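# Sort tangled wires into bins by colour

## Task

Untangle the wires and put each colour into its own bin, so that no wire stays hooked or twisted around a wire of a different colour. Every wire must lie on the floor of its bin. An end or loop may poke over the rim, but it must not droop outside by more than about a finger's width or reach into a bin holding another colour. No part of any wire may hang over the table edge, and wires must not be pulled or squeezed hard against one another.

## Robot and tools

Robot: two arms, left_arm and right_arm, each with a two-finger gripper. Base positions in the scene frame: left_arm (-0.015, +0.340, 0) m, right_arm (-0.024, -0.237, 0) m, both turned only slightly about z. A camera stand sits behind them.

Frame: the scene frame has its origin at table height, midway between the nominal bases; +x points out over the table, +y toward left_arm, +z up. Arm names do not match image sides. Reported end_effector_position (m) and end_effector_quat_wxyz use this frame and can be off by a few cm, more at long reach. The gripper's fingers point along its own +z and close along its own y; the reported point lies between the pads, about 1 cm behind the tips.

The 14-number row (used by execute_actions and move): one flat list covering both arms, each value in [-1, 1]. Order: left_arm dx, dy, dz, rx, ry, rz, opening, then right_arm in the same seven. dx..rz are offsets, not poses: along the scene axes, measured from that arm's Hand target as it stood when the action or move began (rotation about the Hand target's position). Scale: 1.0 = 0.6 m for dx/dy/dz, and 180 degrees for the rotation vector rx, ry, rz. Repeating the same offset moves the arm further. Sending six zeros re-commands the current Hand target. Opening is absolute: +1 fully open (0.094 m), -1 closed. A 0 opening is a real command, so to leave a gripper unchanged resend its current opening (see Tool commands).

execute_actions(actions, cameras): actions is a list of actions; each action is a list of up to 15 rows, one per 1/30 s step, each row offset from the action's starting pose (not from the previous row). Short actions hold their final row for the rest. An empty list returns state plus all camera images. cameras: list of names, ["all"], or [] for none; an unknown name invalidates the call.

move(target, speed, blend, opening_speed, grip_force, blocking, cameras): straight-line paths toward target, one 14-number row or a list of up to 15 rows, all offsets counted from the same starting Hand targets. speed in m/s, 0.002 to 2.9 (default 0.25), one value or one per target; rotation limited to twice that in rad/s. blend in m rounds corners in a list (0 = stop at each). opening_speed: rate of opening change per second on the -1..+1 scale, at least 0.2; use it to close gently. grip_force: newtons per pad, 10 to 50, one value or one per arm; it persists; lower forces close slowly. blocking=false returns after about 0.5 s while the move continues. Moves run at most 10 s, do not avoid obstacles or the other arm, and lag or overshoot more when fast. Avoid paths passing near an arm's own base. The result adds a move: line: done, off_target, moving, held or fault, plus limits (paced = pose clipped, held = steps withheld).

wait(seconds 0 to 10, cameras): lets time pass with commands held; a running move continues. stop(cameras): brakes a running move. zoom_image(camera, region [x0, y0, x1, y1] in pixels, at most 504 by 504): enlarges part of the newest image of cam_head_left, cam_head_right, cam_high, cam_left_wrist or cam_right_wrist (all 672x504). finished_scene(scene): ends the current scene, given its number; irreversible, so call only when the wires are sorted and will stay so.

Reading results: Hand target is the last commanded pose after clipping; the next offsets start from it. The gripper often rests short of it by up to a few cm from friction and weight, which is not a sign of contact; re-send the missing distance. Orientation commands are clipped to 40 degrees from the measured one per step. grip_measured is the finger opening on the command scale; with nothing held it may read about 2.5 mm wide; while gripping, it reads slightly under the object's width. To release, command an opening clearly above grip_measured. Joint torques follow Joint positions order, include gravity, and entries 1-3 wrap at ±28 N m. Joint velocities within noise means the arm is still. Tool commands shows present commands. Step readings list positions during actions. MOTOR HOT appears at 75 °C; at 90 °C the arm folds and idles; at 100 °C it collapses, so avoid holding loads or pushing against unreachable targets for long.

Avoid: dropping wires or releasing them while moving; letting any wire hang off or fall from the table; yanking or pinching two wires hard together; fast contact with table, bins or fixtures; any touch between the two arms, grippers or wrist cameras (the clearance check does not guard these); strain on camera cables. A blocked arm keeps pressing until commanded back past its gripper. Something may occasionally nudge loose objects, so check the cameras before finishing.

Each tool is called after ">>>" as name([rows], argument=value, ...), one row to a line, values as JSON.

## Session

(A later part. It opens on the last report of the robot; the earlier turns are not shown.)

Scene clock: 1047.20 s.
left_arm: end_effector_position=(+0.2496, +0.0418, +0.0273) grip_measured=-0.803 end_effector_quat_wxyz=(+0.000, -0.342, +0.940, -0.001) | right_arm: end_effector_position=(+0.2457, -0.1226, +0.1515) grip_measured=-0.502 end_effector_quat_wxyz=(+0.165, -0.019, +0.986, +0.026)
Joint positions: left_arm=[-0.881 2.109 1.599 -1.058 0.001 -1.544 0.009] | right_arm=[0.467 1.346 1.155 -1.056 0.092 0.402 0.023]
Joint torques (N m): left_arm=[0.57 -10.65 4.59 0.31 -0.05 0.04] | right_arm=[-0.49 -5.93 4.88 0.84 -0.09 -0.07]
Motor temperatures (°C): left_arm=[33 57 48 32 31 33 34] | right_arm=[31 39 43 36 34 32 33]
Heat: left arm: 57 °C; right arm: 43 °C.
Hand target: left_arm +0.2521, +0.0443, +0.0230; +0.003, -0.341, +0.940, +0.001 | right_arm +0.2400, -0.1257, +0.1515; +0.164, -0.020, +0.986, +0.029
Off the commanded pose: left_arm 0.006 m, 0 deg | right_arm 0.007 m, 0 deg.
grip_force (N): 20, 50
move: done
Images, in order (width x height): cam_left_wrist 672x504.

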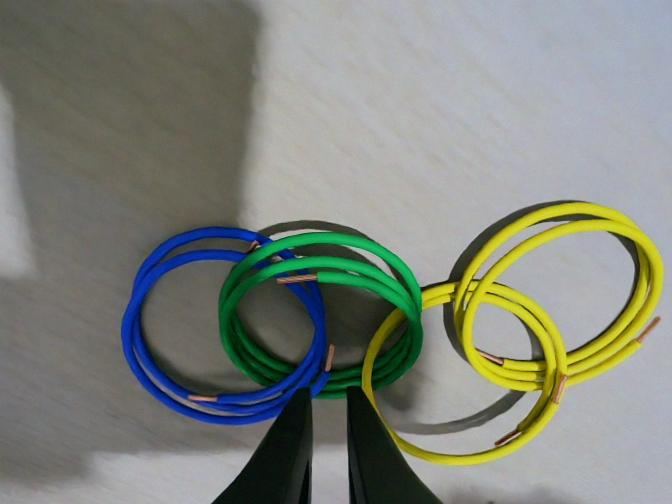

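>>> move(target=[-0.004,-0.003,-0.028,0,0,0,-0.8,0,0,0,0,0,0,-0.5], speed=0.05, cameras=["cam_left_wrist"])

>>> zoom_image(camera="cam_left_wrist", region=[230, 240, 430, 440])

Scene clock: 1063.27 s.
left_arm: end_effector_position=(+0.2511, +0.0401, +0.0171) grip_measured=-0.803 end_effector_quat_wxyz=(+0.003, -0.342, +0.940, -0.010) | right_arm: end_effector_position=(+0.2457, -0.1226, +0.1515) grip_measured=-0.502 end_effector_quat_wxyz=(+0.165, -0.019, +0.986, +0.026)
Joint positions: left_arm=[-0.881 2.112 1.561 -0.999 0.001 -1.544 0.009] | right_arm=[0.467 1.346 1.155 -1.056 0.092 0.402 0.023]
Joint torques (N m): left_arm=[-0.13 -9.51 4.56 0.38 -0.01 0.01] | right_arm=[-0.47 -5.91 4.88 0.84 -0.09 -0.07]
Motor temperatures (°C): left_arm=[33 55 48 32 31 33 34] | right_arm=[31 39 42 36 34 32 33]
Heat: left arm: 55 °C; right arm: 42 °C.
Hand target: left_arm +0.2497, +0.0426, +0.0062; +0.002, -0.341, +0.940, +0.001 | right_arm +0.2400, -0.1257, +0.1515; +0.164, -0.020, +0.986, +0.029
Off the commanded pose: left_arm 0.011 m, 1 deg | right_arm 0.007 m, 0 deg.
grip_force (N): 20, 50
move: off_target (left_arm)
Images, in order (width x height): cam_left_wrist 672x504.

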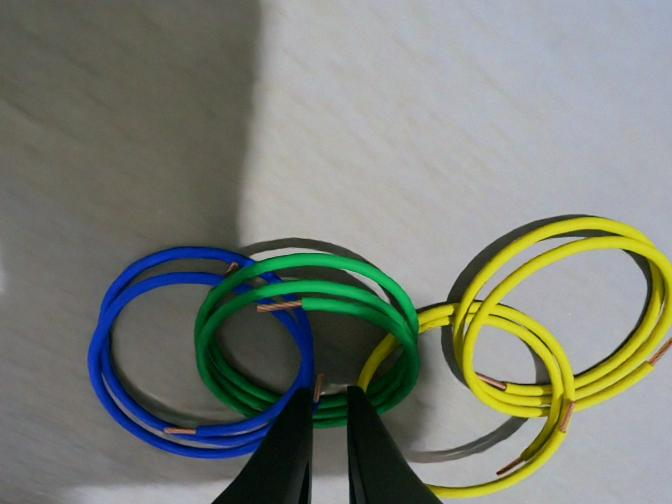

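Scaled by 2.520 from the camera's 672x504 image, which has a finer 960x720 frame.

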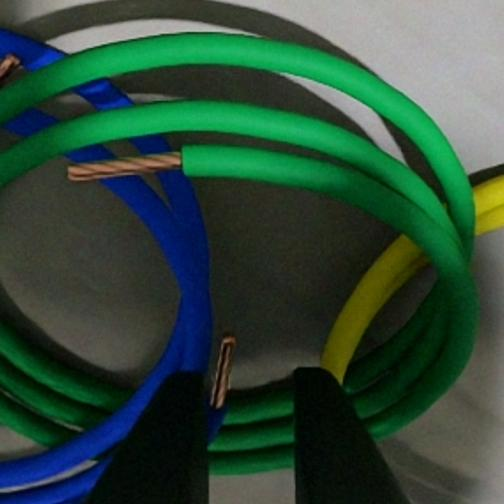

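>>> move([
  [-0.001,-0.000,-0.014,0,0,0,-0.8,0,0,0,0,0,0,-0.5],
  [-0.001,-0.000,-0.014,0,0,0,-1,0,0,0,0,0,0,-0.5],
], speed=0.04, opening_speed=0.3, cameras=["cam_left_wrist"])

>>> zoom_image(camera="cam_left_wrist", region=[230, 240, 430, 440])

Scene clock: 1075.63 s.
left_arm: end_effector_position=(+0.2512, +0.0401, +0.0105) grip_measured=-0.980 end_effector_quat_wxyz=(+0.003, -0.342, +0.940, -0.011) | right_arm: end_effector_position=(+0.2457, -0.1226, +0.1515) grip_measured=-0.502 end_effector_quat_wxyz=(+0.165, -0.019, +0.986, +0.026)
Joint positions: left_arm=[-0.881 2.119 1.544 -0.973 0.001 -1.544 0.001] | right_arm=[0.467 1.346 1.155 -1.056 0.092 0.402 0.023]
Joint torques (N m): left_arm=[-0.46 -9.13 4.41 0.39 -0.06 -0.02] | right_arm=[-0.46 -5.91 4.89 0.84 -0.09 -0.07]
Motor temperatures (°C): left_arm=[33 55 48 32 31 33 34] | right_arm=[31 39 42 36 34 32 33]
Heat: left arm: 55 °C; right arm: 42 °C.
Hand target: left_arm +0.2491, +0.0426, -0.0022; +0.002, -0.341, +0.940, +0.001 | right_arm +0.2400, -0.1257, +0.1515; +0.164, -0.020, +0.986, +0.029
Off the commanded pose: left_arm 0.013 m, 1 deg | right_arm 0.007 m, 0 deg.
grip_force (N): 20, 50
move: off_target (left_arm); target 2's new opening was sent with left_arm's hand 0.014 m and 1 deg from that target
Images, in order (width x height): cam_left_wrist 672x504.

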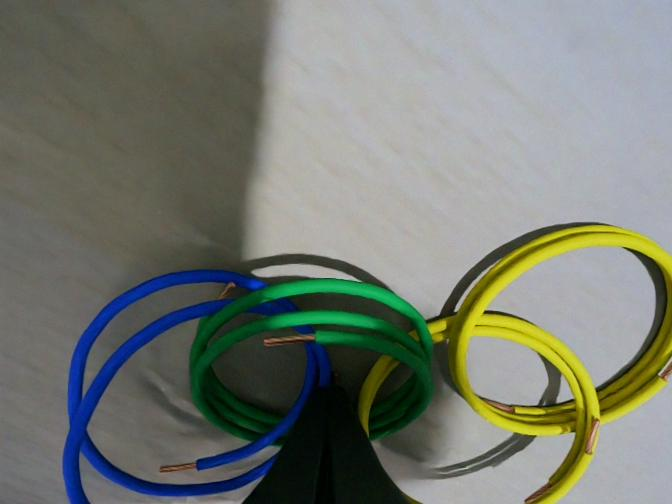

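Scaled by 2.520 from the camera's 672x504 image, which has a finer 960x720 frame.

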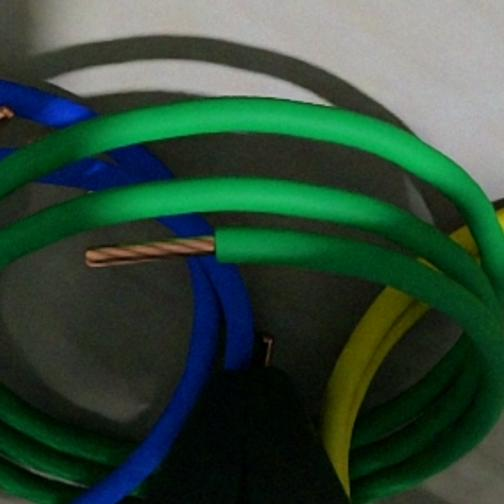

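>>> move(target=[0,0,0.04,0,0,0,-1,0,0,0,0,0,0,-0.5], speed=0.05, cameras=["cam_left_wrist","cam_right_wrist"])

>>> zoom_image(camera="cam_left_wrist", region=[230, 240, 430, 440])

Scene clock: 1084.10 s.
left_arm: end_effector_position=(+0.2486, +0.0429, +0.0151) grip_measured=-0.980 end_effector_quat_wxyz=(+0.000, -0.342, +0.940, -0.001) | right_arm: end_effector_position=(+0.2457, -0.1226, +0.1515) grip_measured=-0.502 end_effector_quat_wxyz=(+0.165, -0.019, +0.986, +0.026)
Joint positions: left_arm=[-0.881 2.119 1.563 -1.014 0.001 -1.544 0.001] | right_arm=[0.467 1.346 1.155 -1.056 0.092 0.402 0.023]
Joint torques (N m): left_arm=[-0.32 -11.44 6.67 -0.05 -0.01 -0.06] | right_arm=[-0.46 -5.93 4.88 0.84 -0.09 -0.07]
Heat: left arm: 53 °C; right arm: 42 °C.
Hand target: left_arm +0.2491, +0.0426, +0.0217; +0.002, -0.341, +0.940, +0.001 | right_arm +0.2400, -0.1257, +0.1515; +0.164, -0.020, +0.986, +0.029
Off the commanded pose: left_arm 0.007 m, 0 deg | right_arm 0.007 m, 0 deg.
grip_force (N): 20, 50
move: done
Images, in order (width x height): cam_left_wrist 672x504, cam_right_wrist 672x504.

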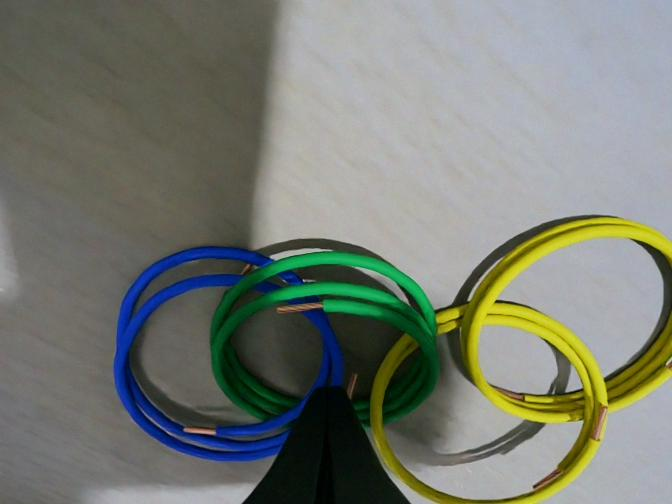

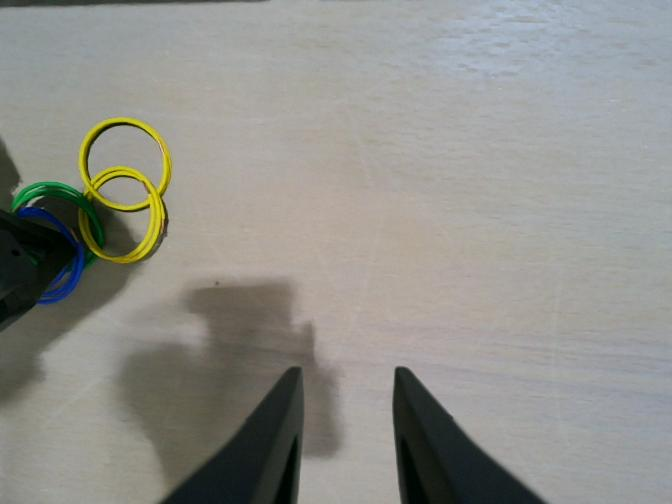

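Scaled by 2.520 from the camera's 672x504 image, which has a finer 960x720 frame.

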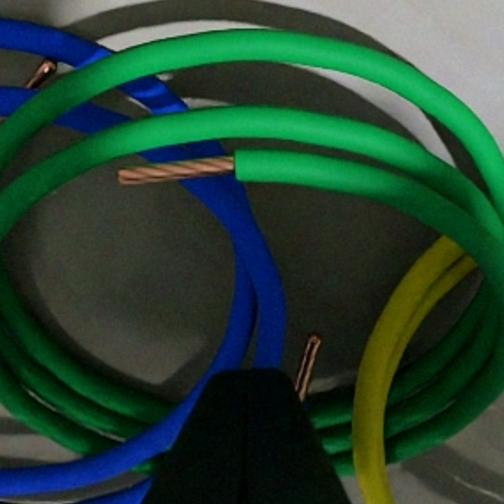

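>>> move([
  [0,0,0.03,0,0,0,-0.8,0,0,0,0,0,0,-0.5],
  [0.006,-0.008,0.022,0,0,0,-0.8,0,0,0,0,0,0,-0.5],
], speed=0.05, cameras=["cam_left_wrist","cam_right_wrist"])

>>> zoom_image(camera="cam_left_wrist", region=[230, 240, 430, 440])

Scene clock: 1101.07 s.
left_arm: end_effector_position=(+0.2529, +0.0381, +0.0321) grip_measured=-0.803 end_effector_quat_wxyz=(+0.001, -0.342, +0.940, -0.003) | right_arm: end_effector_position=(+0.2457, -0.1226, +0.1515) grip_measured=-0.502 end_effector_quat_wxyz=(+0.165, -0.019, +0.986, +0.026)
Joint positions: left_arm=[-0.881 2.119 1.633 -1.078 0.001 -1.544 0.009] | right_arm=[0.467 1.346 1.155 -1.056 0.092 0.402 0.023]
Joint torques (N m): left_arm=[-0.31 -10.93 6.56 0.01 -0.02 -0.07] | right_arm=[-0.49 -5.91 4.88 0.84 -0.09 -0.07]
Heat: left arm: 54 °C; right arm: 42 °C.
Hand target: left_arm +0.2527, +0.0378, +0.0350; +0.002, -0.341, +0.940, +0.001 | right_arm +0.2400, -0.1257, +0.1515; +0.164, -0.020, +0.986, +0.029
Off the commanded pose: left_arm 0.003 m, 1 deg | right_arm 0.007 m, 0 deg.
grip_force (N): 20, 50
move: done
Images, in order (width x height): cam_left_wrist 672x504, cam_right_wrist 672x504.

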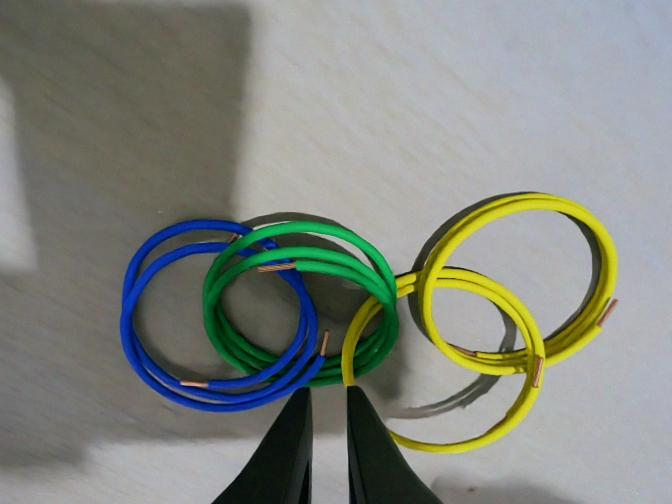

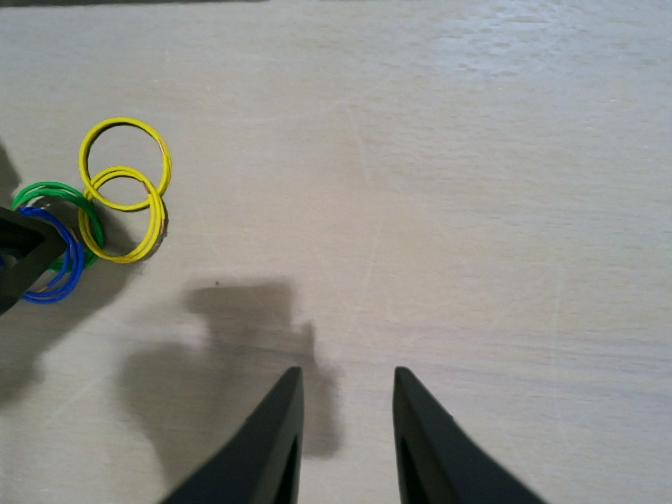

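Scaled by 2.520 from the camera's 672x504 image, which has a finer 960x720 frame.

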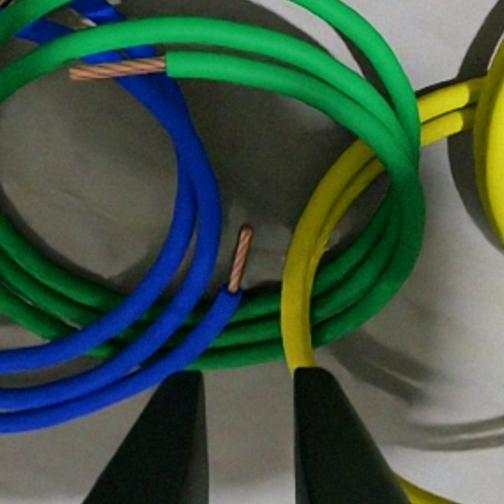

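>>> move(target=[-0.003,0.003,-0.038,0,0,0,-0.85,0,0,0,0,0,0,-0.5], speed=0.05, cameras=["cam_left_wrist"])

>>> zoom_image(camera="cam_left_wrist", region=[230, 240, 430, 440])

Scene clock: 1121.13 s.
left_arm: end_effector_position=(+0.2527, +0.0383, +0.0219) grip_measured=-0.847 end_effector_quat_wxyz=(+0.002, -0.342, +0.940, -0.008) | right_arm: end_effector_position=(+0.2457, -0.1226, +0.1515) grip_measured=-0.502 end_effector_quat_wxyz=(+0.165, -0.019, +0.986, +0.026)
Joint positions: left_arm=[-0.881 2.119 1.591 -1.026 0.001 -1.544 0.007] | right_arm=[0.467 1.346 1.155 -1.056 0.092 0.402 0.023]
Joint torques (N m): left_arm=[-0.53 -9.73 4.64 0.37 -0.01 -0.07] | right_arm=[-0.47 -5.93 4.88 0.84 -0.09 -0.07]
Heat: left arm: 53 °C; right arm: 42 °C.
Hand target: left_arm +0.2509, +0.0396, +0.0121; +0.002, -0.341, +0.940, +0.001 | right_arm +0.2400, -0.1257, +0.1515; +0.164, -0.020, +0.986, +0.029
Off the commanded pose: left_arm 0.010 m, 1 deg | right_arm 0.007 m, 0 deg.
grip_force (N): 20, 50
move: done
Images, in order (width x height): cam_left_wrist 672x504.

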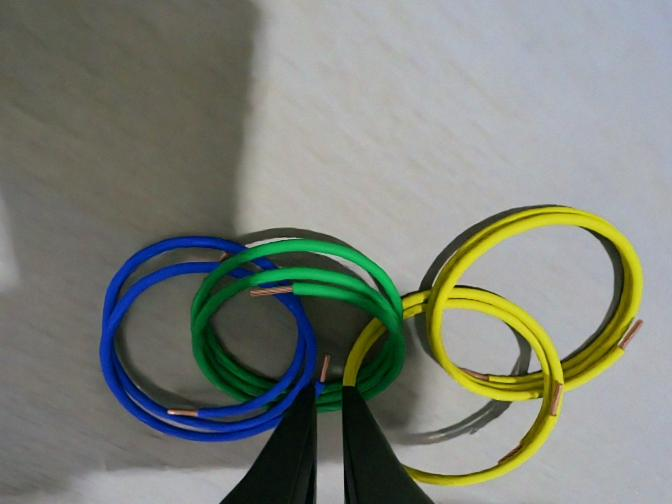

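Scaled by 2.520 from the camera's 672x504 image, which has a finer 960x720 frame.

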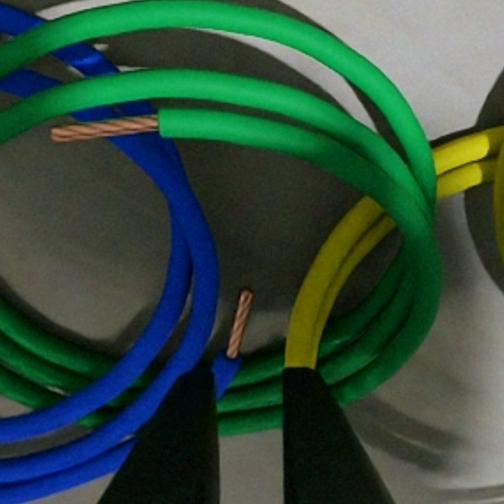

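>>> move([
  [-0.002,0.003,-0.014,0,0,0,-0.87,0,0,0,0,0,0,-0.5],
  [-0.002,0.003,-0.014,0,0,0,-1,0,0,0,0,0,0,-0.5],
], speed=0.04, opening_speed=0.3, cameras=["cam_left_wrist"])

>>> zoom_image(camera="cam_left_wrist", region=[230, 240, 430, 440])

Scene clock: 1132.97 s.
left_arm: end_effector_position=(+0.2519, +0.0392, +0.0148) grip_measured=-0.980 end_effector_quat_wxyz=(+0.003, -0.342, +0.940, -0.010) | right_arm: end_effector_position=(+0.2457, -0.1226, +0.1515) grip_measured=-0.502 end_effector_quat_wxyz=(+0.165, -0.019, +0.986, +0.026)
Joint positions: left_arm=[-0.881 2.119 1.562 -0.992 0.001 -1.544 0.001] | right_arm=[0.467 1.346 1.155 -1.056 0.092 0.402 0.023]
Joint torques (N m): left_arm=[-0.49 -9.25 4.31 0.37 -0.04 -0.04] | right_arm=[-0.46 -5.91 4.88 0.84 -0.08 -0.07]
Heat: left arm: 53 °C; right arm: 42 °C.
Hand target: left_arm +0.2498, +0.0413, +0.0038; +0.003, -0.341, +0.940, +0.001 | right_arm +0.2400, -0.1257, +0.1515; +0.164, -0.020, +0.986, +0.029
Off the commanded pose: left_arm 0.012 m, 1 deg | right_arm 0.007 m, 0 deg.
grip_force (N): 20, 50
move: off_target (left_arm); target 2's new opening was sent with left_arm's hand 0.012 m and 1 deg from that target
Images, in order (width x height): cam_left_wrist 672x504.

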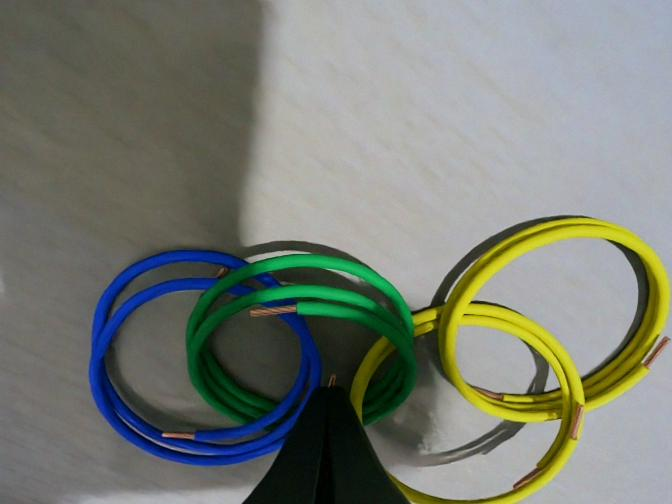

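Scaled by 2.520 from the camera's 672x504 image, which has a finer 960x720 frame.

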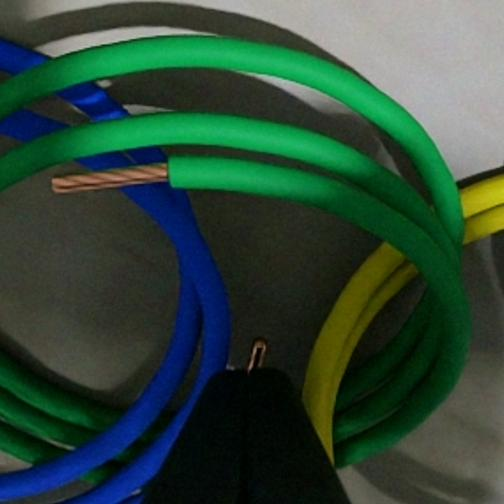

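Copper emerging right at the finger tips — likely gripped. Lift to test.

>>> move(target=[0,0,0.045,0,0,0,-1,0,0,0,0,0,0,-0.5], speed=0.05, cameras=["cam_left_wrist"])

>>> zoom_image(camera="cam_left_wrist", region=[230, 220, 450, 440])

Scene clock: 1139.47 s.
left_arm: end_effector_position=(+0.2494, +0.0420, +0.0224) grip_measured=-0.980 end_effector_quat_wxyz=(-0.001, -0.342, +0.940, +0.001) | right_arm: end_effector_position=(+0.2457, -0.1226, +0.1515) grip_measured=-0.502 end_effector_quat_wxyz=(+0.165, -0.019, +0.986, +0.026)
Joint positions: left_arm=[-0.881 2.119 1.593 -1.049 0.001 -1.544 0.001] | right_arm=[0.467 1.346 1.155 -1.056 0.092 0.402 0.023]
Joint torques (N m): left_arm=[-0.39 -12.1 6.69 -0.14 0.01 -0.04] | right_arm=[-0.46 -5.93 4.88 0.84 -0.09 -0.07]
Heat: left arm: 53 °C; right arm: 42 °C.
Hand target: left_arm +0.2497, +0.0414, +0.0307; +0.002, -0.341, +0.940, +0.001 | right_arm +0.2400, -0.1257, +0.1515; +0.164, -0.020, +0.986, +0.029
Off the commanded pose: left_arm 0.008 m, 0 deg | right_arm 0.007 m, 0 deg.
grip_force (N): 20, 50
move: done
Images, in order (width x height): cam_left_wrist 672x504.

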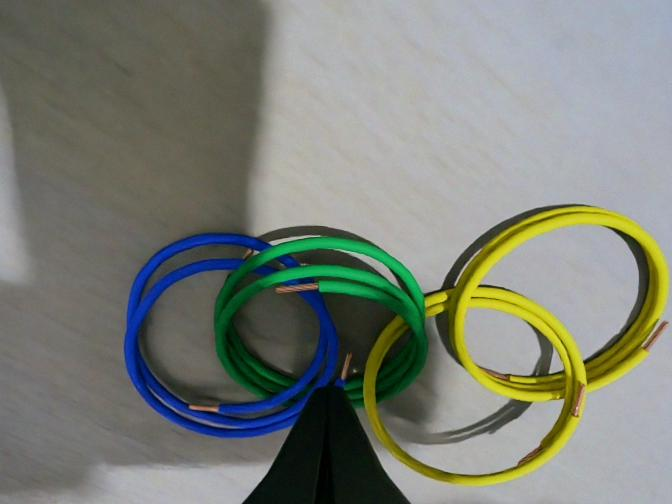

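Scaled by 2.291 from the camera's 672x504 image, which has a finer 960x720 frame.

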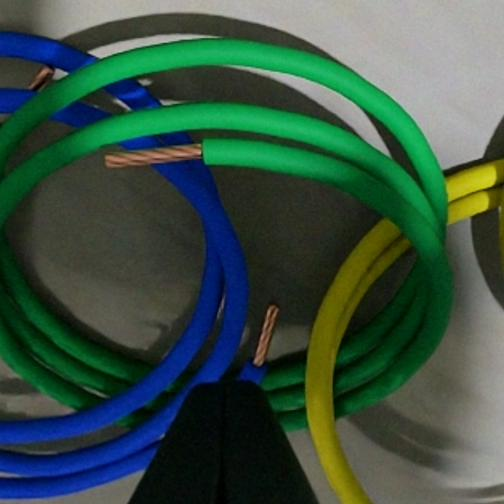

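>>> move([
  [0.005,-0.006,0.016,0,0,0,-0.85,0,0,0,0,0,0,-0.5],
  [0.002,-0.002,-0.032,0,0,0,-0.85,0,0,0,0,0,0,-0.5],
], speed=0.05, cameras=["cam_left_wrist"])

>>> zoom_image(camera="cam_left_wrist", region=[230, 240, 430, 440])

Scene clock: 1150.67 s.
left_arm: end_effector_position=(+0.2525, +0.0386, +0.0211) grip_measured=-0.853 end_effector_quat_wxyz=(+0.002, -0.342, +0.940, -0.008) | right_arm: end_effector_position=(+0.2457, -0.1226, +0.1515) grip_measured=-0.502 end_effector_quat_wxyz=(+0.165, -0.019, +0.986, +0.026)
Joint positions: left_arm=[-0.881 2.119 1.588 -1.023 0.001 -1.544 0.007] | right_arm=[0.467 1.346 1.155 -1.056 0.092 0.402 0.023]
Joint torques (N m): left_arm=[-0.49 -9.74 4.72 0.35 -0.05 0] | right_arm=[-0.47 -5.93 4.89 0.84 -0.09 -0.07]
Heat: left arm: 53 °C; right arm: 42 °C.
Hand target: left_arm +0.2509, +0.0401, +0.0116; +0.003, -0.341, +0.940, +0.001 | right_arm +0.2400, -0.1257, +0.1515; +0.164, -0.020, +0.986, +0.029
Off the commanded pose: left_arm 0.010 m, 1 deg | right_arm 0.007 m, 0 deg.
grip_force (N): 20, 50
move: done
Images, in order (width x height): cam_left_wrist 672x504.

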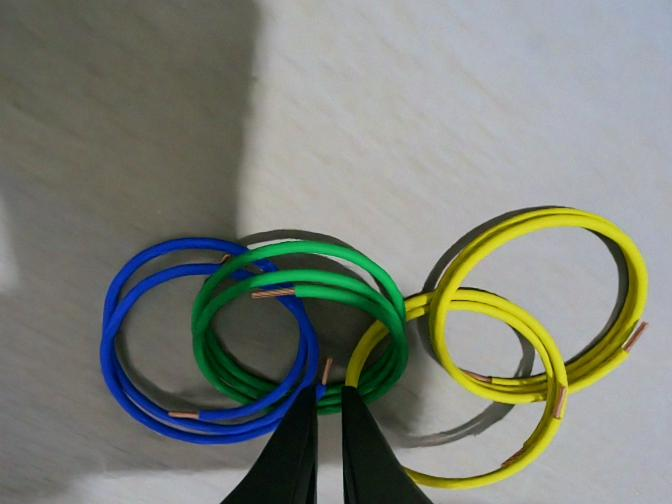

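Scaled by 2.520 from the camera's 672x504 image, which has a finer 960x720 frame.

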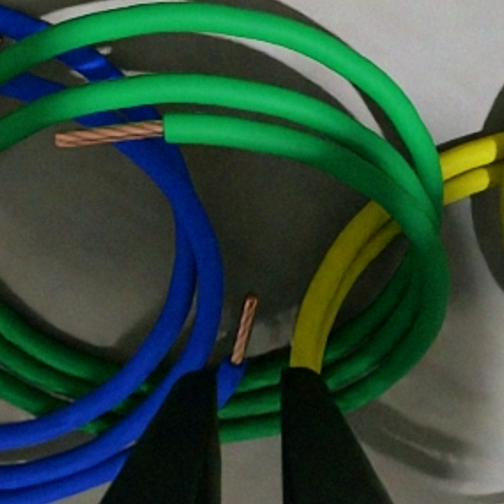

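>>> move(target=[-0.002,0.002,-0.022,0,0,0,-0.85,0,0,0,0,0,0,-0.5], speed=0.04, cameras=["cam_left_wrist"])

>>> zoom_image(camera="cam_left_wrist", region=[230, 240, 430, 440])

Scene clock: 1159.50 s.
left_arm: end_effector_position=(+0.2522, +0.0389, +0.0108) grip_measured=-0.853 end_effector_quat_wxyz=(+0.004, -0.342, +0.940, -0.011) | right_arm: end_effector_position=(+0.2457, -0.1226, +0.1515) grip_measured=-0.502 end_effector_quat_wxyz=(+0.165, -0.019, +0.986, +0.026)
Joint positions: left_arm=[-0.881 2.123 1.552 -0.976 0.001 -1.544 0.007] | right_arm=[0.467 1.346 1.155 -1.056 0.092 0.402 0.023]
Joint torques (N m): left_arm=[-0.42 -9.24 4.18 0.43 -0.03 -0.07] | right_arm=[-0.47 -5.91 4.88 0.84 -0.09 -0.07]
Heat: left arm: 53 °C; right arm: 42 °C.
Hand target: left_arm +0.2498, +0.0414, -0.0016; +0.003, -0.341, +0.940, +0.001 | right_arm +0.2400, -0.1257, +0.1515; +0.164, -0.020, +0.986, +0.029
Off the commanded pose: left_arm 0.013 m, 1 deg | right_arm 0.007 m, 0 deg.
grip_force (N): 20, 50
move: off_target (left_arm)
Images, in order (width x height): cam_left_wrist 672x504.

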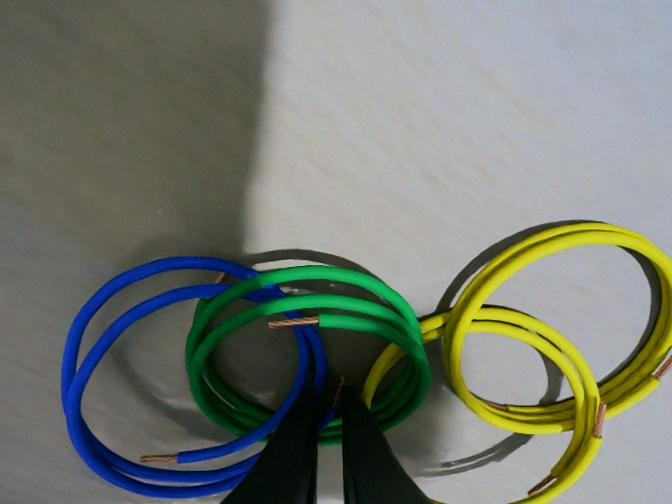

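Scaled by 2.520 from the camera's 672x504 image, which has a finer 960x720 frame.

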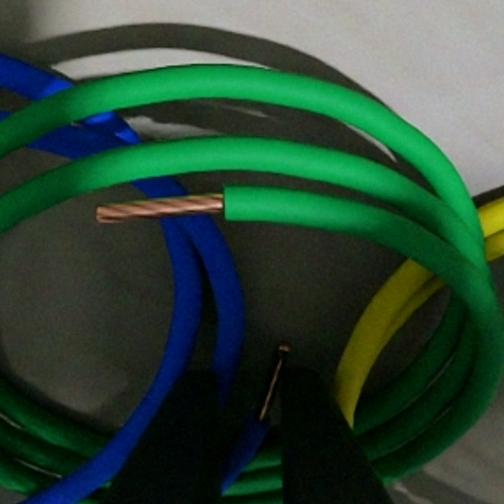

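>>> move([
  [0,0,0,0,0,0,-1,0,0,0,0,0,0,-0.5],
  [0,0,0.035,0,0,0,-1,0,0,0,0,0,0,-0.5],
], speed=0.04, opening_speed=0.3, cameras=["cam_left_wrist"])

>>> zoom_image(camera="cam_left_wrist", region=[230, 240, 430, 440])

Scene clock: 1170.30 s.
left_arm: end_effector_position=(+0.2497, +0.0417, +0.0138) grip_measured=-0.980 end_effector_quat_wxyz=(+0.000, -0.342, +0.940, -0.002) | right_arm: end_effector_position=(+0.2457, -0.1226, +0.1515) grip_measured=-0.502 end_effector_quat_wxyz=(+0.165, -0.019, +0.986, +0.026)
Joint positions: left_arm=[-0.881 2.123 1.565 -1.008 0.001 -1.544 0.001] | right_arm=[0.467 1.346 1.155 -1.056 0.092 0.402 0.023]
Joint torques (N m): left_arm=[-0.44 -11.32 6.65 -0.02 0 -0.08] | right_arm=[-0.47 -5.91 4.86 0.84 -0.09 -0.07]
Heat: left arm: 54 °C; right arm: 42 °C.
Hand target: left_arm +0.2498, +0.0413, +0.0194; +0.003, -0.341, +0.940, +0.001 | right_arm +0.2400, -0.1257, +0.1515; +0.164, -0.020, +0.986, +0.029
Off the commanded pose: left_arm 0.006 m, 0 deg | right_arm 0.007 m, 0 deg.
grip_force (N): 20, 50
move: done
Images, in order (width x height): cam_left_wrist 672x504.

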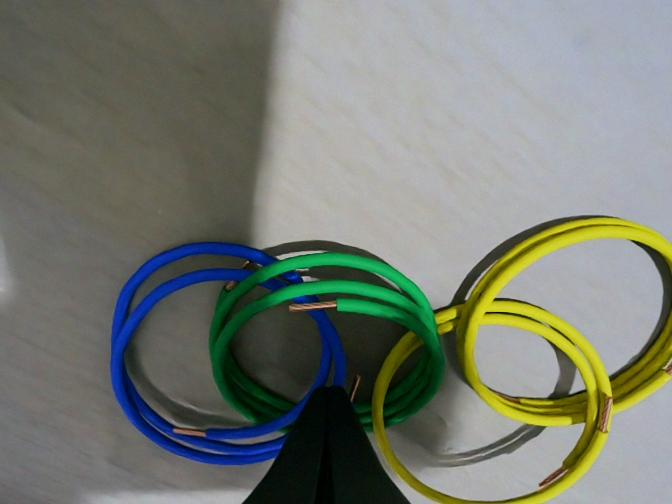

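Scaled by 2.520 from the camera's 672x504 image, which has a finer 960x720 frame.

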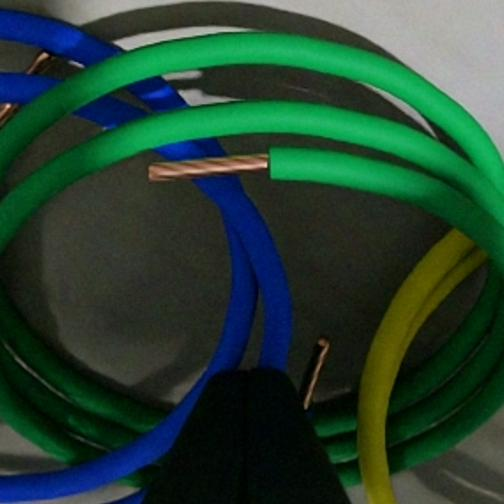

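>>> move([
  [0.005,-0.006,0.035,0,0,0,-0.85,0,0,0,0,0,0,-0.5],
  [0.002,-0.002,-0.01,0,0,0,-0.85,0,0,0,0,0,0,-0.5],
  [-0.001,0.001,-0.052,0,0,0,-0.85,0,0,0,0,0,0,-0.5],
], speed=0.05, cameras=["cam_left_wrist"])

>>> zoom_image(camera="cam_left_wrist", region=[230, 240, 430, 440])

Scene clock: 1188.40 s.
left_arm: end_effector_position=(+0.2501, +0.0412, +0.0089) grip_measured=-0.852 end_effector_quat_wxyz=(+0.001, -0.342, +0.940, -0.006) | right_arm: end_effector_position=(+0.2457, -0.1226, +0.1515) grip_measured=-0.502 end_effector_quat_wxyz=(+0.165, -0.019, +0.986, +0.026)
Joint positions: left_arm=[-0.881 2.124 1.546 -0.98 0.002 -1.544 0.007] | right_arm=[0.467 1.346 1.155 -1.056 0.092 0.402 0.023]
Joint torques (N m): left_arm=[-0.17 -8.59 3.03 0.75 -0.04 -0.02] | right_arm=[-0.47 -5.91 4.88 0.84 -0.09 -0.07]
Motor temperatures (°C): left_arm=[33 57 49 32 31 33 35] | right_arm=[31 39 42 36 34 32 33]
Heat: left arm: 57 °C; right arm: 42 °C.
Hand target: left_arm +0.2491, +0.0420, -0.0118; +0.003, -0.341, +0.940, +0.001 | right_arm +0.2400, -0.1257, +0.1515; +0.164, -0.020, +0.986, +0.029
Off the commanded pose: left_arm 0.021 m, 1 deg | right_arm 0.007 m, 0 deg.
grip_force (N): 20, 50
move: off_target (left_arm)
Images, in order (width x height): cam_left_wrist 672x504.

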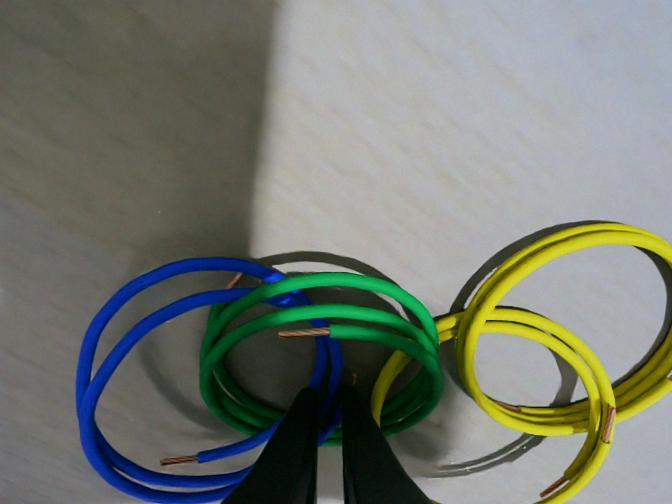

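Scaled by 2.520 from the camera's 672x504 image, which has a finer 960x720 frame.

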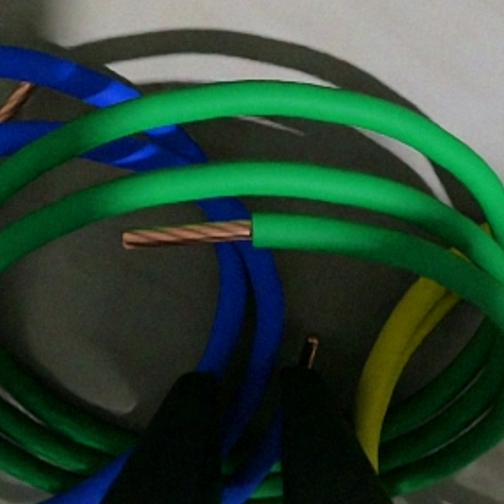

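>>> move([
  [0.01,-0.011,0.098,0,0,0,-0.85,0,0,0,0,0,0,-0.5],
  [0.006,-0.007,0.039,0,0,0,-0.85,0,0,0,0,0,0,-0.5],
], speed=0.06)

>>> move(target=[0.0,0.0,-0.041,0,0,0,-0.85,0,0,0,0,0,0,-0.5], speed=0.05, cameras=["cam_left_wrist"])

>>> zoom_image(camera="cam_left_wrist", region=[230, 240, 430, 440])

Scene clock: 1207.47 s.
left_arm: end_effector_position=(+0.2545, +0.0362, +0.0221) grip_measured=-0.852 end_effector_quat_wxyz=(+0.003, -0.342, +0.940, -0.009) | right_arm: end_effector_position=(+0.2457, -0.1226, +0.1515) grip_measured=-0.502 end_effector_quat_wxyz=(+0.165, -0.019, +0.986, +0.026)
Joint positions: left_arm=[-0.881 2.127 1.605 -1.03 0.002 -1.544 0.007] | right_arm=[0.467 1.346 1.155 -1.056 0.092 0.402 0.023]
Joint torques (N m): left_arm=[-0.49 -9.61 4.56 0.34 -0.03 -0.08] | right_arm=[-0.47 -5.91 4.88 0.84 -0.09 -0.07]
Heat: left arm: 54 °C; right arm: 42 °C.
Hand target: left_arm +0.2528, +0.0378, +0.0116; +0.003, -0.341, +0.940, +0.001 | right_arm +0.2400, -0.1257, +0.1515; +0.164, -0.020, +0.986, +0.029
Off the commanded pose: left_arm 0.011 m, 1 deg | right_arm 0.007 m, 0 deg.
grip_force (N): 20, 50
move: off_target (left_arm)

Scene clock: 1208.20 s.
left_arm: end_effector_position=(+0.2532, +0.0370, +0.0095) grip_measured=-0.852 end_effector_quat_wxyz=(+0.001, -0.342, +0.940, -0.008) | right_arm: end_effector_position=(+0.2457, -0.1226, +0.1515) grip_measured=-0.502 end_effector_quat_wxyz=(+0.165, -0.019, +0.986, +0.026)
Joint positions: left_arm=[-0.881 2.139 1.571 -0.987 0.004 -1.544 0.007] | right_arm=[0.467 1.346 1.155 -1.056 0.092 0.402 0.023]
Joint torques (N m): left_arm=[-0.36 -8.05 3.26 0.74 -0.09 -0.08] | right_arm=[-0.47 -5.93 4.88 0.84 -0.09 -0.07]
Heat: left arm: 54 °C; right arm: 42 °C.
Hand target: left_arm +0.2527, +0.0378, -0.0130; +0.003, -0.341, +0.940, +0.001 | right_arm +0.2400, -0.1257, +0.1515; +0.164, -0.020, +0.986, +0.029
Off the commanded pose: left_arm 0.023 m, 1 deg | right_arm 0.007 m, 0 deg.
grip_force (N): 20, 50
move: off_target (left_arm)
Images, in order (width x height): cam_left_wrist 672x504.

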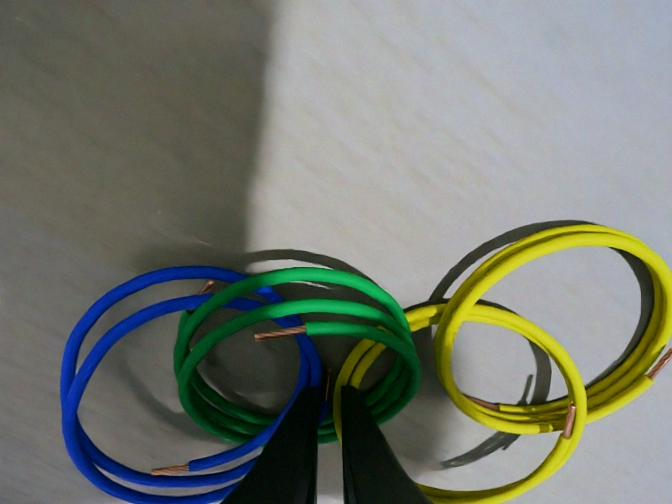

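Scaled by 2.520 from the camera's 672x504 image, which has a finer 960x720 frame.

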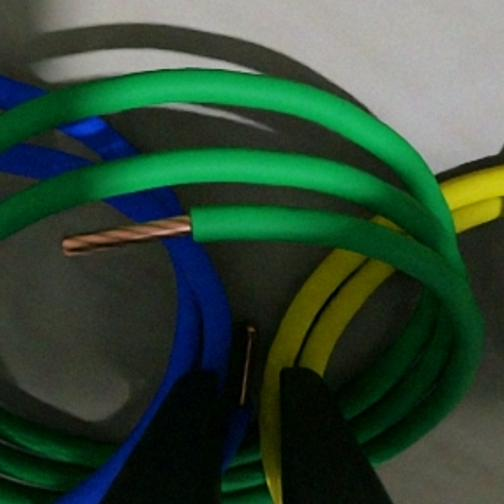

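>>> move([
  [0,0,0.09,0,0,0,-0.85,0,0,0,0,0,0,-1],
  [0,0.3,0.13,0,0,-0.2,-0.85,0,0.02,-0.05,0,0,0,-1],
  [0,0.3,0.13,0,0,-0.2,-0.85,0.0,0.2,-0.1,0,0,0,-1],
], blend=0.02, cameras=["cam_right_wrist"])

>>> zoom_image(camera="cam_right_wrist", region=[100, 80, 360, 340])

Scene clock: 1260.53 s.
left_arm: end_effector_position=(+0.2513, +0.2166, +0.0624) grip_measured=-0.852 end_effector_quat_wxyz=(-0.008, -0.037, +0.999, +0.004) | right_arm: end_effector_position=(+0.2296, -0.0121, +0.0848) grip_measured=-0.986 end_effector_quat_wxyz=(+0.147, -0.026, +0.988, +0.025)
Joint positions: left_arm=[-0.472 1.705 1.194 -1.078 -0.001 -0.511 0.007] | right_arm=[0.827 1.615 1.147 -0.856 0.172 0.742 0.001]
Joint torques (N m): left_arm=[0.42 -9.14 4.38 0.3 -0.01 0.07] | right_arm=[0.1 -5.04 8.8 0.88 0.29 0.07]
Heat: left arm: 53 °C; right arm: 42 °C.
Hand target: left_arm +0.2527, +0.2178, +0.0650; +0.003, -0.034, +0.999, +0.000 | right_arm +0.2399, -0.0057, +0.0916; +0.164, -0.020, +0.986, +0.028
Off the commanded pose: left_arm 0.003 m, 1 deg | right_arm 0.014 m, 2 deg.
grip_force (N): 20, 50
move: off_target (right_arm); blend cut to 0 m at target 1
Images, in order (width x height): cam_right_wrist 672x504.

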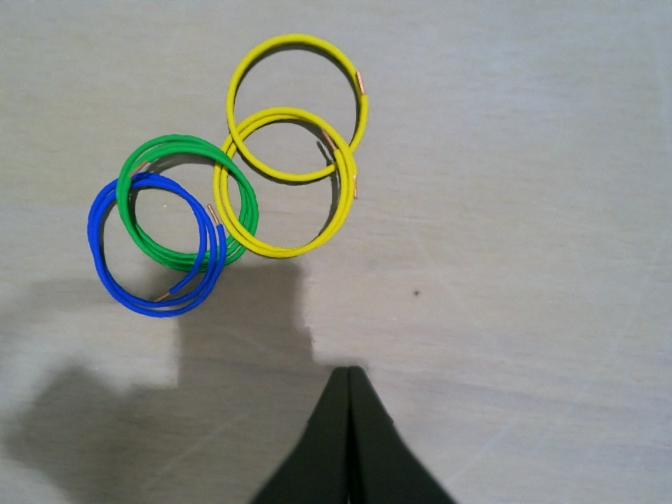

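Scaled by 1.938 from the camera's 672x504 image, which has a finer 960x720 frame.

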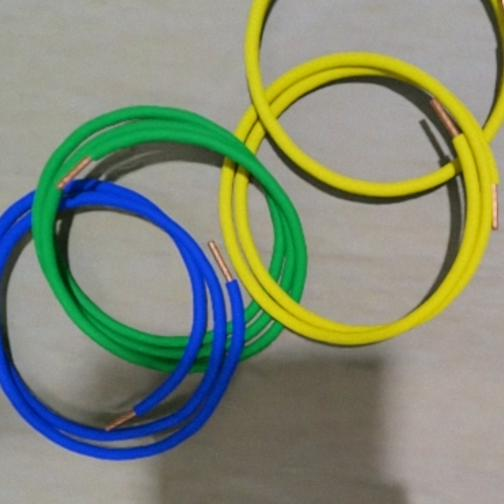

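>>> move([
  [0,0,0,0,0,0,-0.85,0.04,0.01,-0.06,0,0,0,-1],
], speed=0.12, cameras=["cam_right_wrist"])

Scene clock: 1275.47 s.
left_arm: end_effector_position=(+0.2513, +0.2166, +0.0624) grip_measured=-0.852 end_effector_quat_wxyz=(-0.008, -0.037, +0.999, +0.004) | right_arm: end_effector_position=(+0.2570, -0.0015, +0.0551) grip_measured=-0.986 end_effector_quat_wxyz=(+0.156, -0.021, +0.987, +0.028)
Joint positions: left_arm=[-0.472 1.705 1.194 -1.078 -0.001 -0.51 0.007] | right_arm=[0.792 1.731 1.147 -0.717 0.173 0.715 0.001]
Joint torques (N m): left_arm=[0.4 -9.1 4.51 0.32 0.04 0.08] | right_arm=[-0.42 -6.05 6.94 0.95 0.16 -0.07]
Motor temperatures (°C): left_arm=[33 50 47 33 31 33 34] | right_arm=[31 38 45 36 34 32 34]
Heat: left arm: 50 °C; right arm: 45 °C.
Hand target: left_arm +0.2527, +0.2178, +0.0650; +0.003, -0.034, +0.999, +0.000 | right_arm +0.2640, +0.0003, +0.0556; +0.164, -0.020, +0.986, +0.028
Off the commanded pose: left_arm 0.003 m, 1 deg | right_arm 0.007 m, 1 deg.
grip_force (N): 20, 50
move: done
Images, in order (width x height): cam_right_wrist 672x504.

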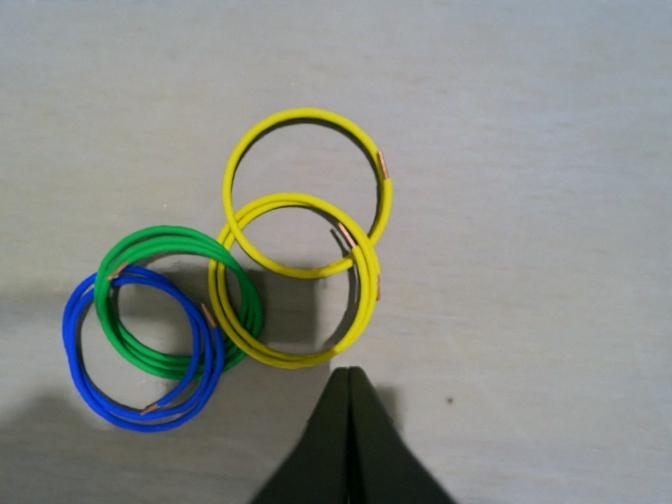

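>>> move([
  [0,0,0,0,0,0,-0.85,0.003,0.018,-0.03,0,0,0,-1],
  [0,0,0,0,0,0,-0.85,-0.002,0.016,-0.068,0,0,0,-1],
], speed=0.08, cameras=["cam_right_wrist"])

Scene clock: 1285.63 s.
left_arm: end_effector_position=(+0.2513, +0.2166, +0.0624) grip_measured=-0.852 end_effector_quat_wxyz=(-0.008, -0.037, +0.999, +0.004) | right_arm: end_effector_position=(+0.2648, +0.0119, +0.0224) grip_measured=-0.986 end_effector_quat_wxyz=(+0.164, -0.020, +0.986, +0.038)
Joint positions: left_arm=[-0.472 1.705 1.194 -1.078 -0.001 -0.51 0.007] | right_arm=[0.803 1.817 1.104 -0.566 0.173 0.724 0.001]
Joint torques (N m): left_arm=[0.46 -9.2 4.38 0.31 0.03 0.05] | right_arm=[0.57 -6.53 4.53 1 0.23 0.07]
Heat: left arm: 49 °C; right arm: 45 °C.
Hand target: left_arm +0.2527, +0.2178, +0.0650; +0.003, -0.034, +0.999, +0.000 | right_arm +0.2627, +0.0099, +0.0148; +0.164, -0.020, +0.986, +0.028
Off the commanded pose: left_arm 0.003 m, 1 deg | right_arm 0.008 m, 1 deg.
grip_force (N): 20, 50
move: done
Images, in order (width x height): cam_right_wrist 672x504.

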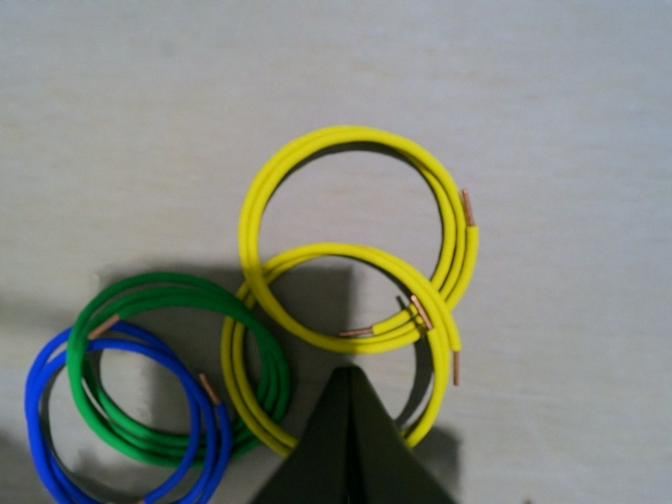

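>>> move([
  [0,0,0,0,0,0,-0.85,-0.01,-0.005,-0.016,0,0,0,-1],
  [0,0,0,0,0,0,-0.85,-0.012,-0.057,-0.016,0,0,0,-1],
], speed=0.06, cameras=["cam_right_wrist"])

Scene clock: 1294.27 s.
left_arm: end_effector_position=(+0.2513, +0.2166, +0.0624) grip_measured=-0.852 end_effector_quat_wxyz=(-0.008, -0.037, +0.999, +0.004) | right_arm: end_effector_position=(+0.2701, -0.0026, +0.0209) grip_measured=-0.986 end_effector_quat_wxyz=(+0.192, -0.019, +0.979, +0.060)
Joint positions: left_arm=[-0.472 1.705 1.194 -1.078 -0.001 -0.51 0.007] | right_arm=[0.761 1.749 0.984 -0.434 0.165 0.679 0.001]
Joint torques (N m): left_arm=[0.54 -9.03 4.46 0.34 -0.01 0.06] | right_arm=[-1.02 -6.86 2.59 0.5 0.11 -0.07]
Heat: left arm: 49 °C; right arm: 43 °C.
Hand target: left_arm +0.2527, +0.2178, +0.0650; +0.003, -0.034, +0.999, +0.000 | right_arm +0.2554, -0.0243, +0.0051; +0.163, -0.020, +0.986, +0.028
Off the commanded pose: left_arm 0.003 m, 1 deg | right_arm 0.030 m, 5 deg.
grip_force (N): 20, 50
move: off_target (right_arm)
Images, in order (width x height): cam_right_wrist 672x504.

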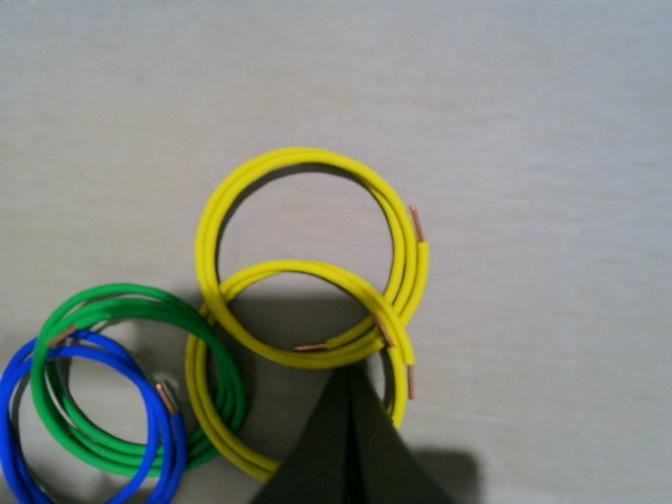

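>>> move([
  [0,0,0,0,0,0,-0.85,-0.006,0.005,0.028,0,0,0,-1],
  [0,0,0,0,0,0,-0.85,-0.006,-0.018,0.028,0,0,0,-1],
], speed=0.06, cameras=["cam_right_wrist"])

Scene clock: 1307.37 s.
left_arm: end_effector_position=(+0.2513, +0.2166, +0.0624) grip_measured=-0.852 end_effector_quat_wxyz=(-0.008, -0.037, +0.999, +0.004) | right_arm: end_effector_position=(+0.2577, -0.0267, +0.0208) grip_measured=-0.986 end_effector_quat_wxyz=(+0.169, -0.019, +0.985, +0.034)
Joint positions: left_arm=[-0.472 1.705 1.194 -1.078 -0.001 -0.51 0.007] | right_arm=[0.735 1.706 0.957 -0.516 0.164 0.659 0.001]
Joint torques (N m): left_arm=[0.27 -9.14 4.56 0.32 0.03 0.01] | right_arm=[-0.53 -8.73 3.93 0.65 0.06 -0.06]
Heat: left arm: 48 °C; right arm: 42 °C.
Hand target: left_arm +0.2527, +0.2178, +0.0650; +0.003, -0.034, +0.999, +0.000 | right_arm +0.2519, -0.0350, +0.0220; +0.164, -0.020, +0.986, +0.029
Off the commanded pose: left_arm 0.003 m, 1 deg | right_arm 0.010 m, 1 deg.
grip_force (N): 20, 50
move: done
Images, in order (width x height): cam_right_wrist 672x504.

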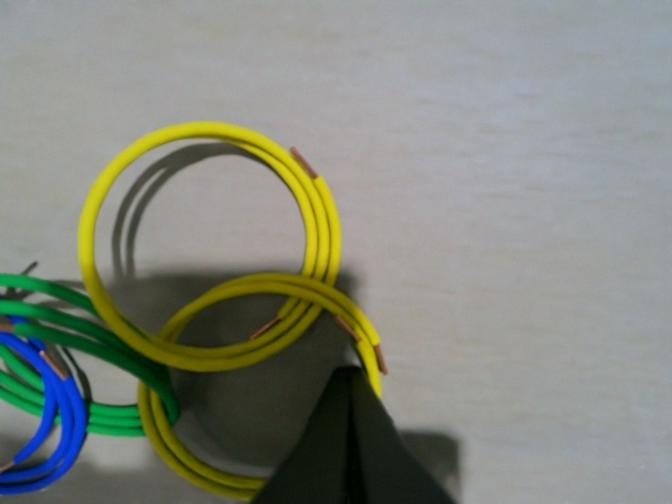

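>>> move([
  [0,0,0,0,0,0,-0.85,0,0.02,0.0,0,0,0,-1],
  [0,0,0,0,0,0,-0.85,0,0.02,0.09,0,0,0,-1],
  [0,0,0,0,0,0,-0.85,-0.03,0.06,0.13,0,0,0,-1],
], speed=0.1, cameras=["cam_right_wrist"])

>>> zoom_image(camera="cam_right_wrist", region=[60, 120, 320, 380])

Scene clock: 1321.40 s.
left_arm: end_effector_position=(+0.2513, +0.2166, +0.0624) grip_measured=-0.852 end_effector_quat_wxyz=(-0.008, -0.037, +0.999, +0.004) | right_arm: end_effector_position=(+0.2272, -0.0029, +0.0829) grip_measured=-0.986 end_effector_quat_wxyz=(+0.142, -0.025, +0.989, +0.019)
Joint positions: left_arm=[-0.472 1.705 1.194 -1.078 -0.001 -0.51 0.007] | right_arm=[0.854 1.651 1.181 -0.875 0.18 0.771 0.001]
Joint torques (N m): left_arm=[0.31 -9.09 4.56 0.32 -0.04 0.08] | right_arm=[0.25 -8.42 8.57 0.62 0.3 0.07]
Heat: left arm: 48 °C; right arm: 42 °C.
Hand target: left_arm +0.2527, +0.2178, +0.0650; +0.003, -0.034, +0.999, +0.000 | right_arm +0.2339, +0.0009, +0.0999; +0.163, -0.020, +0.986, +0.028
Off the commanded pose: left_arm 0.003 m, 1 deg | right_arm 0.019 m, 3 deg.
grip_force (N): 20, 50
move: off_target (right_arm)
Images, in order (width x height): cam_right_wrist 672x504.

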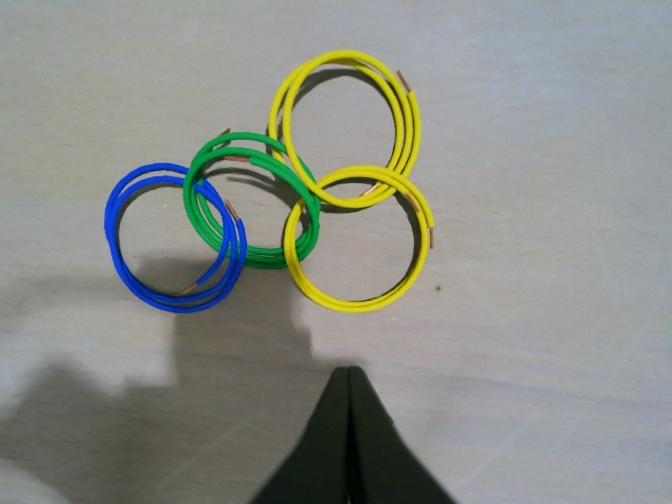

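Scaled by 1.938 from the camera's 672x504 image, which has a finer 960x720 frame.

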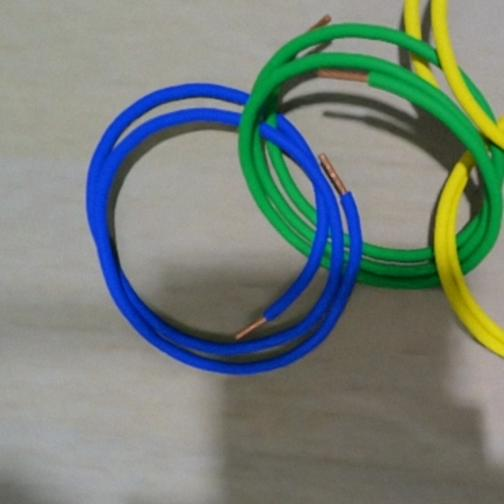

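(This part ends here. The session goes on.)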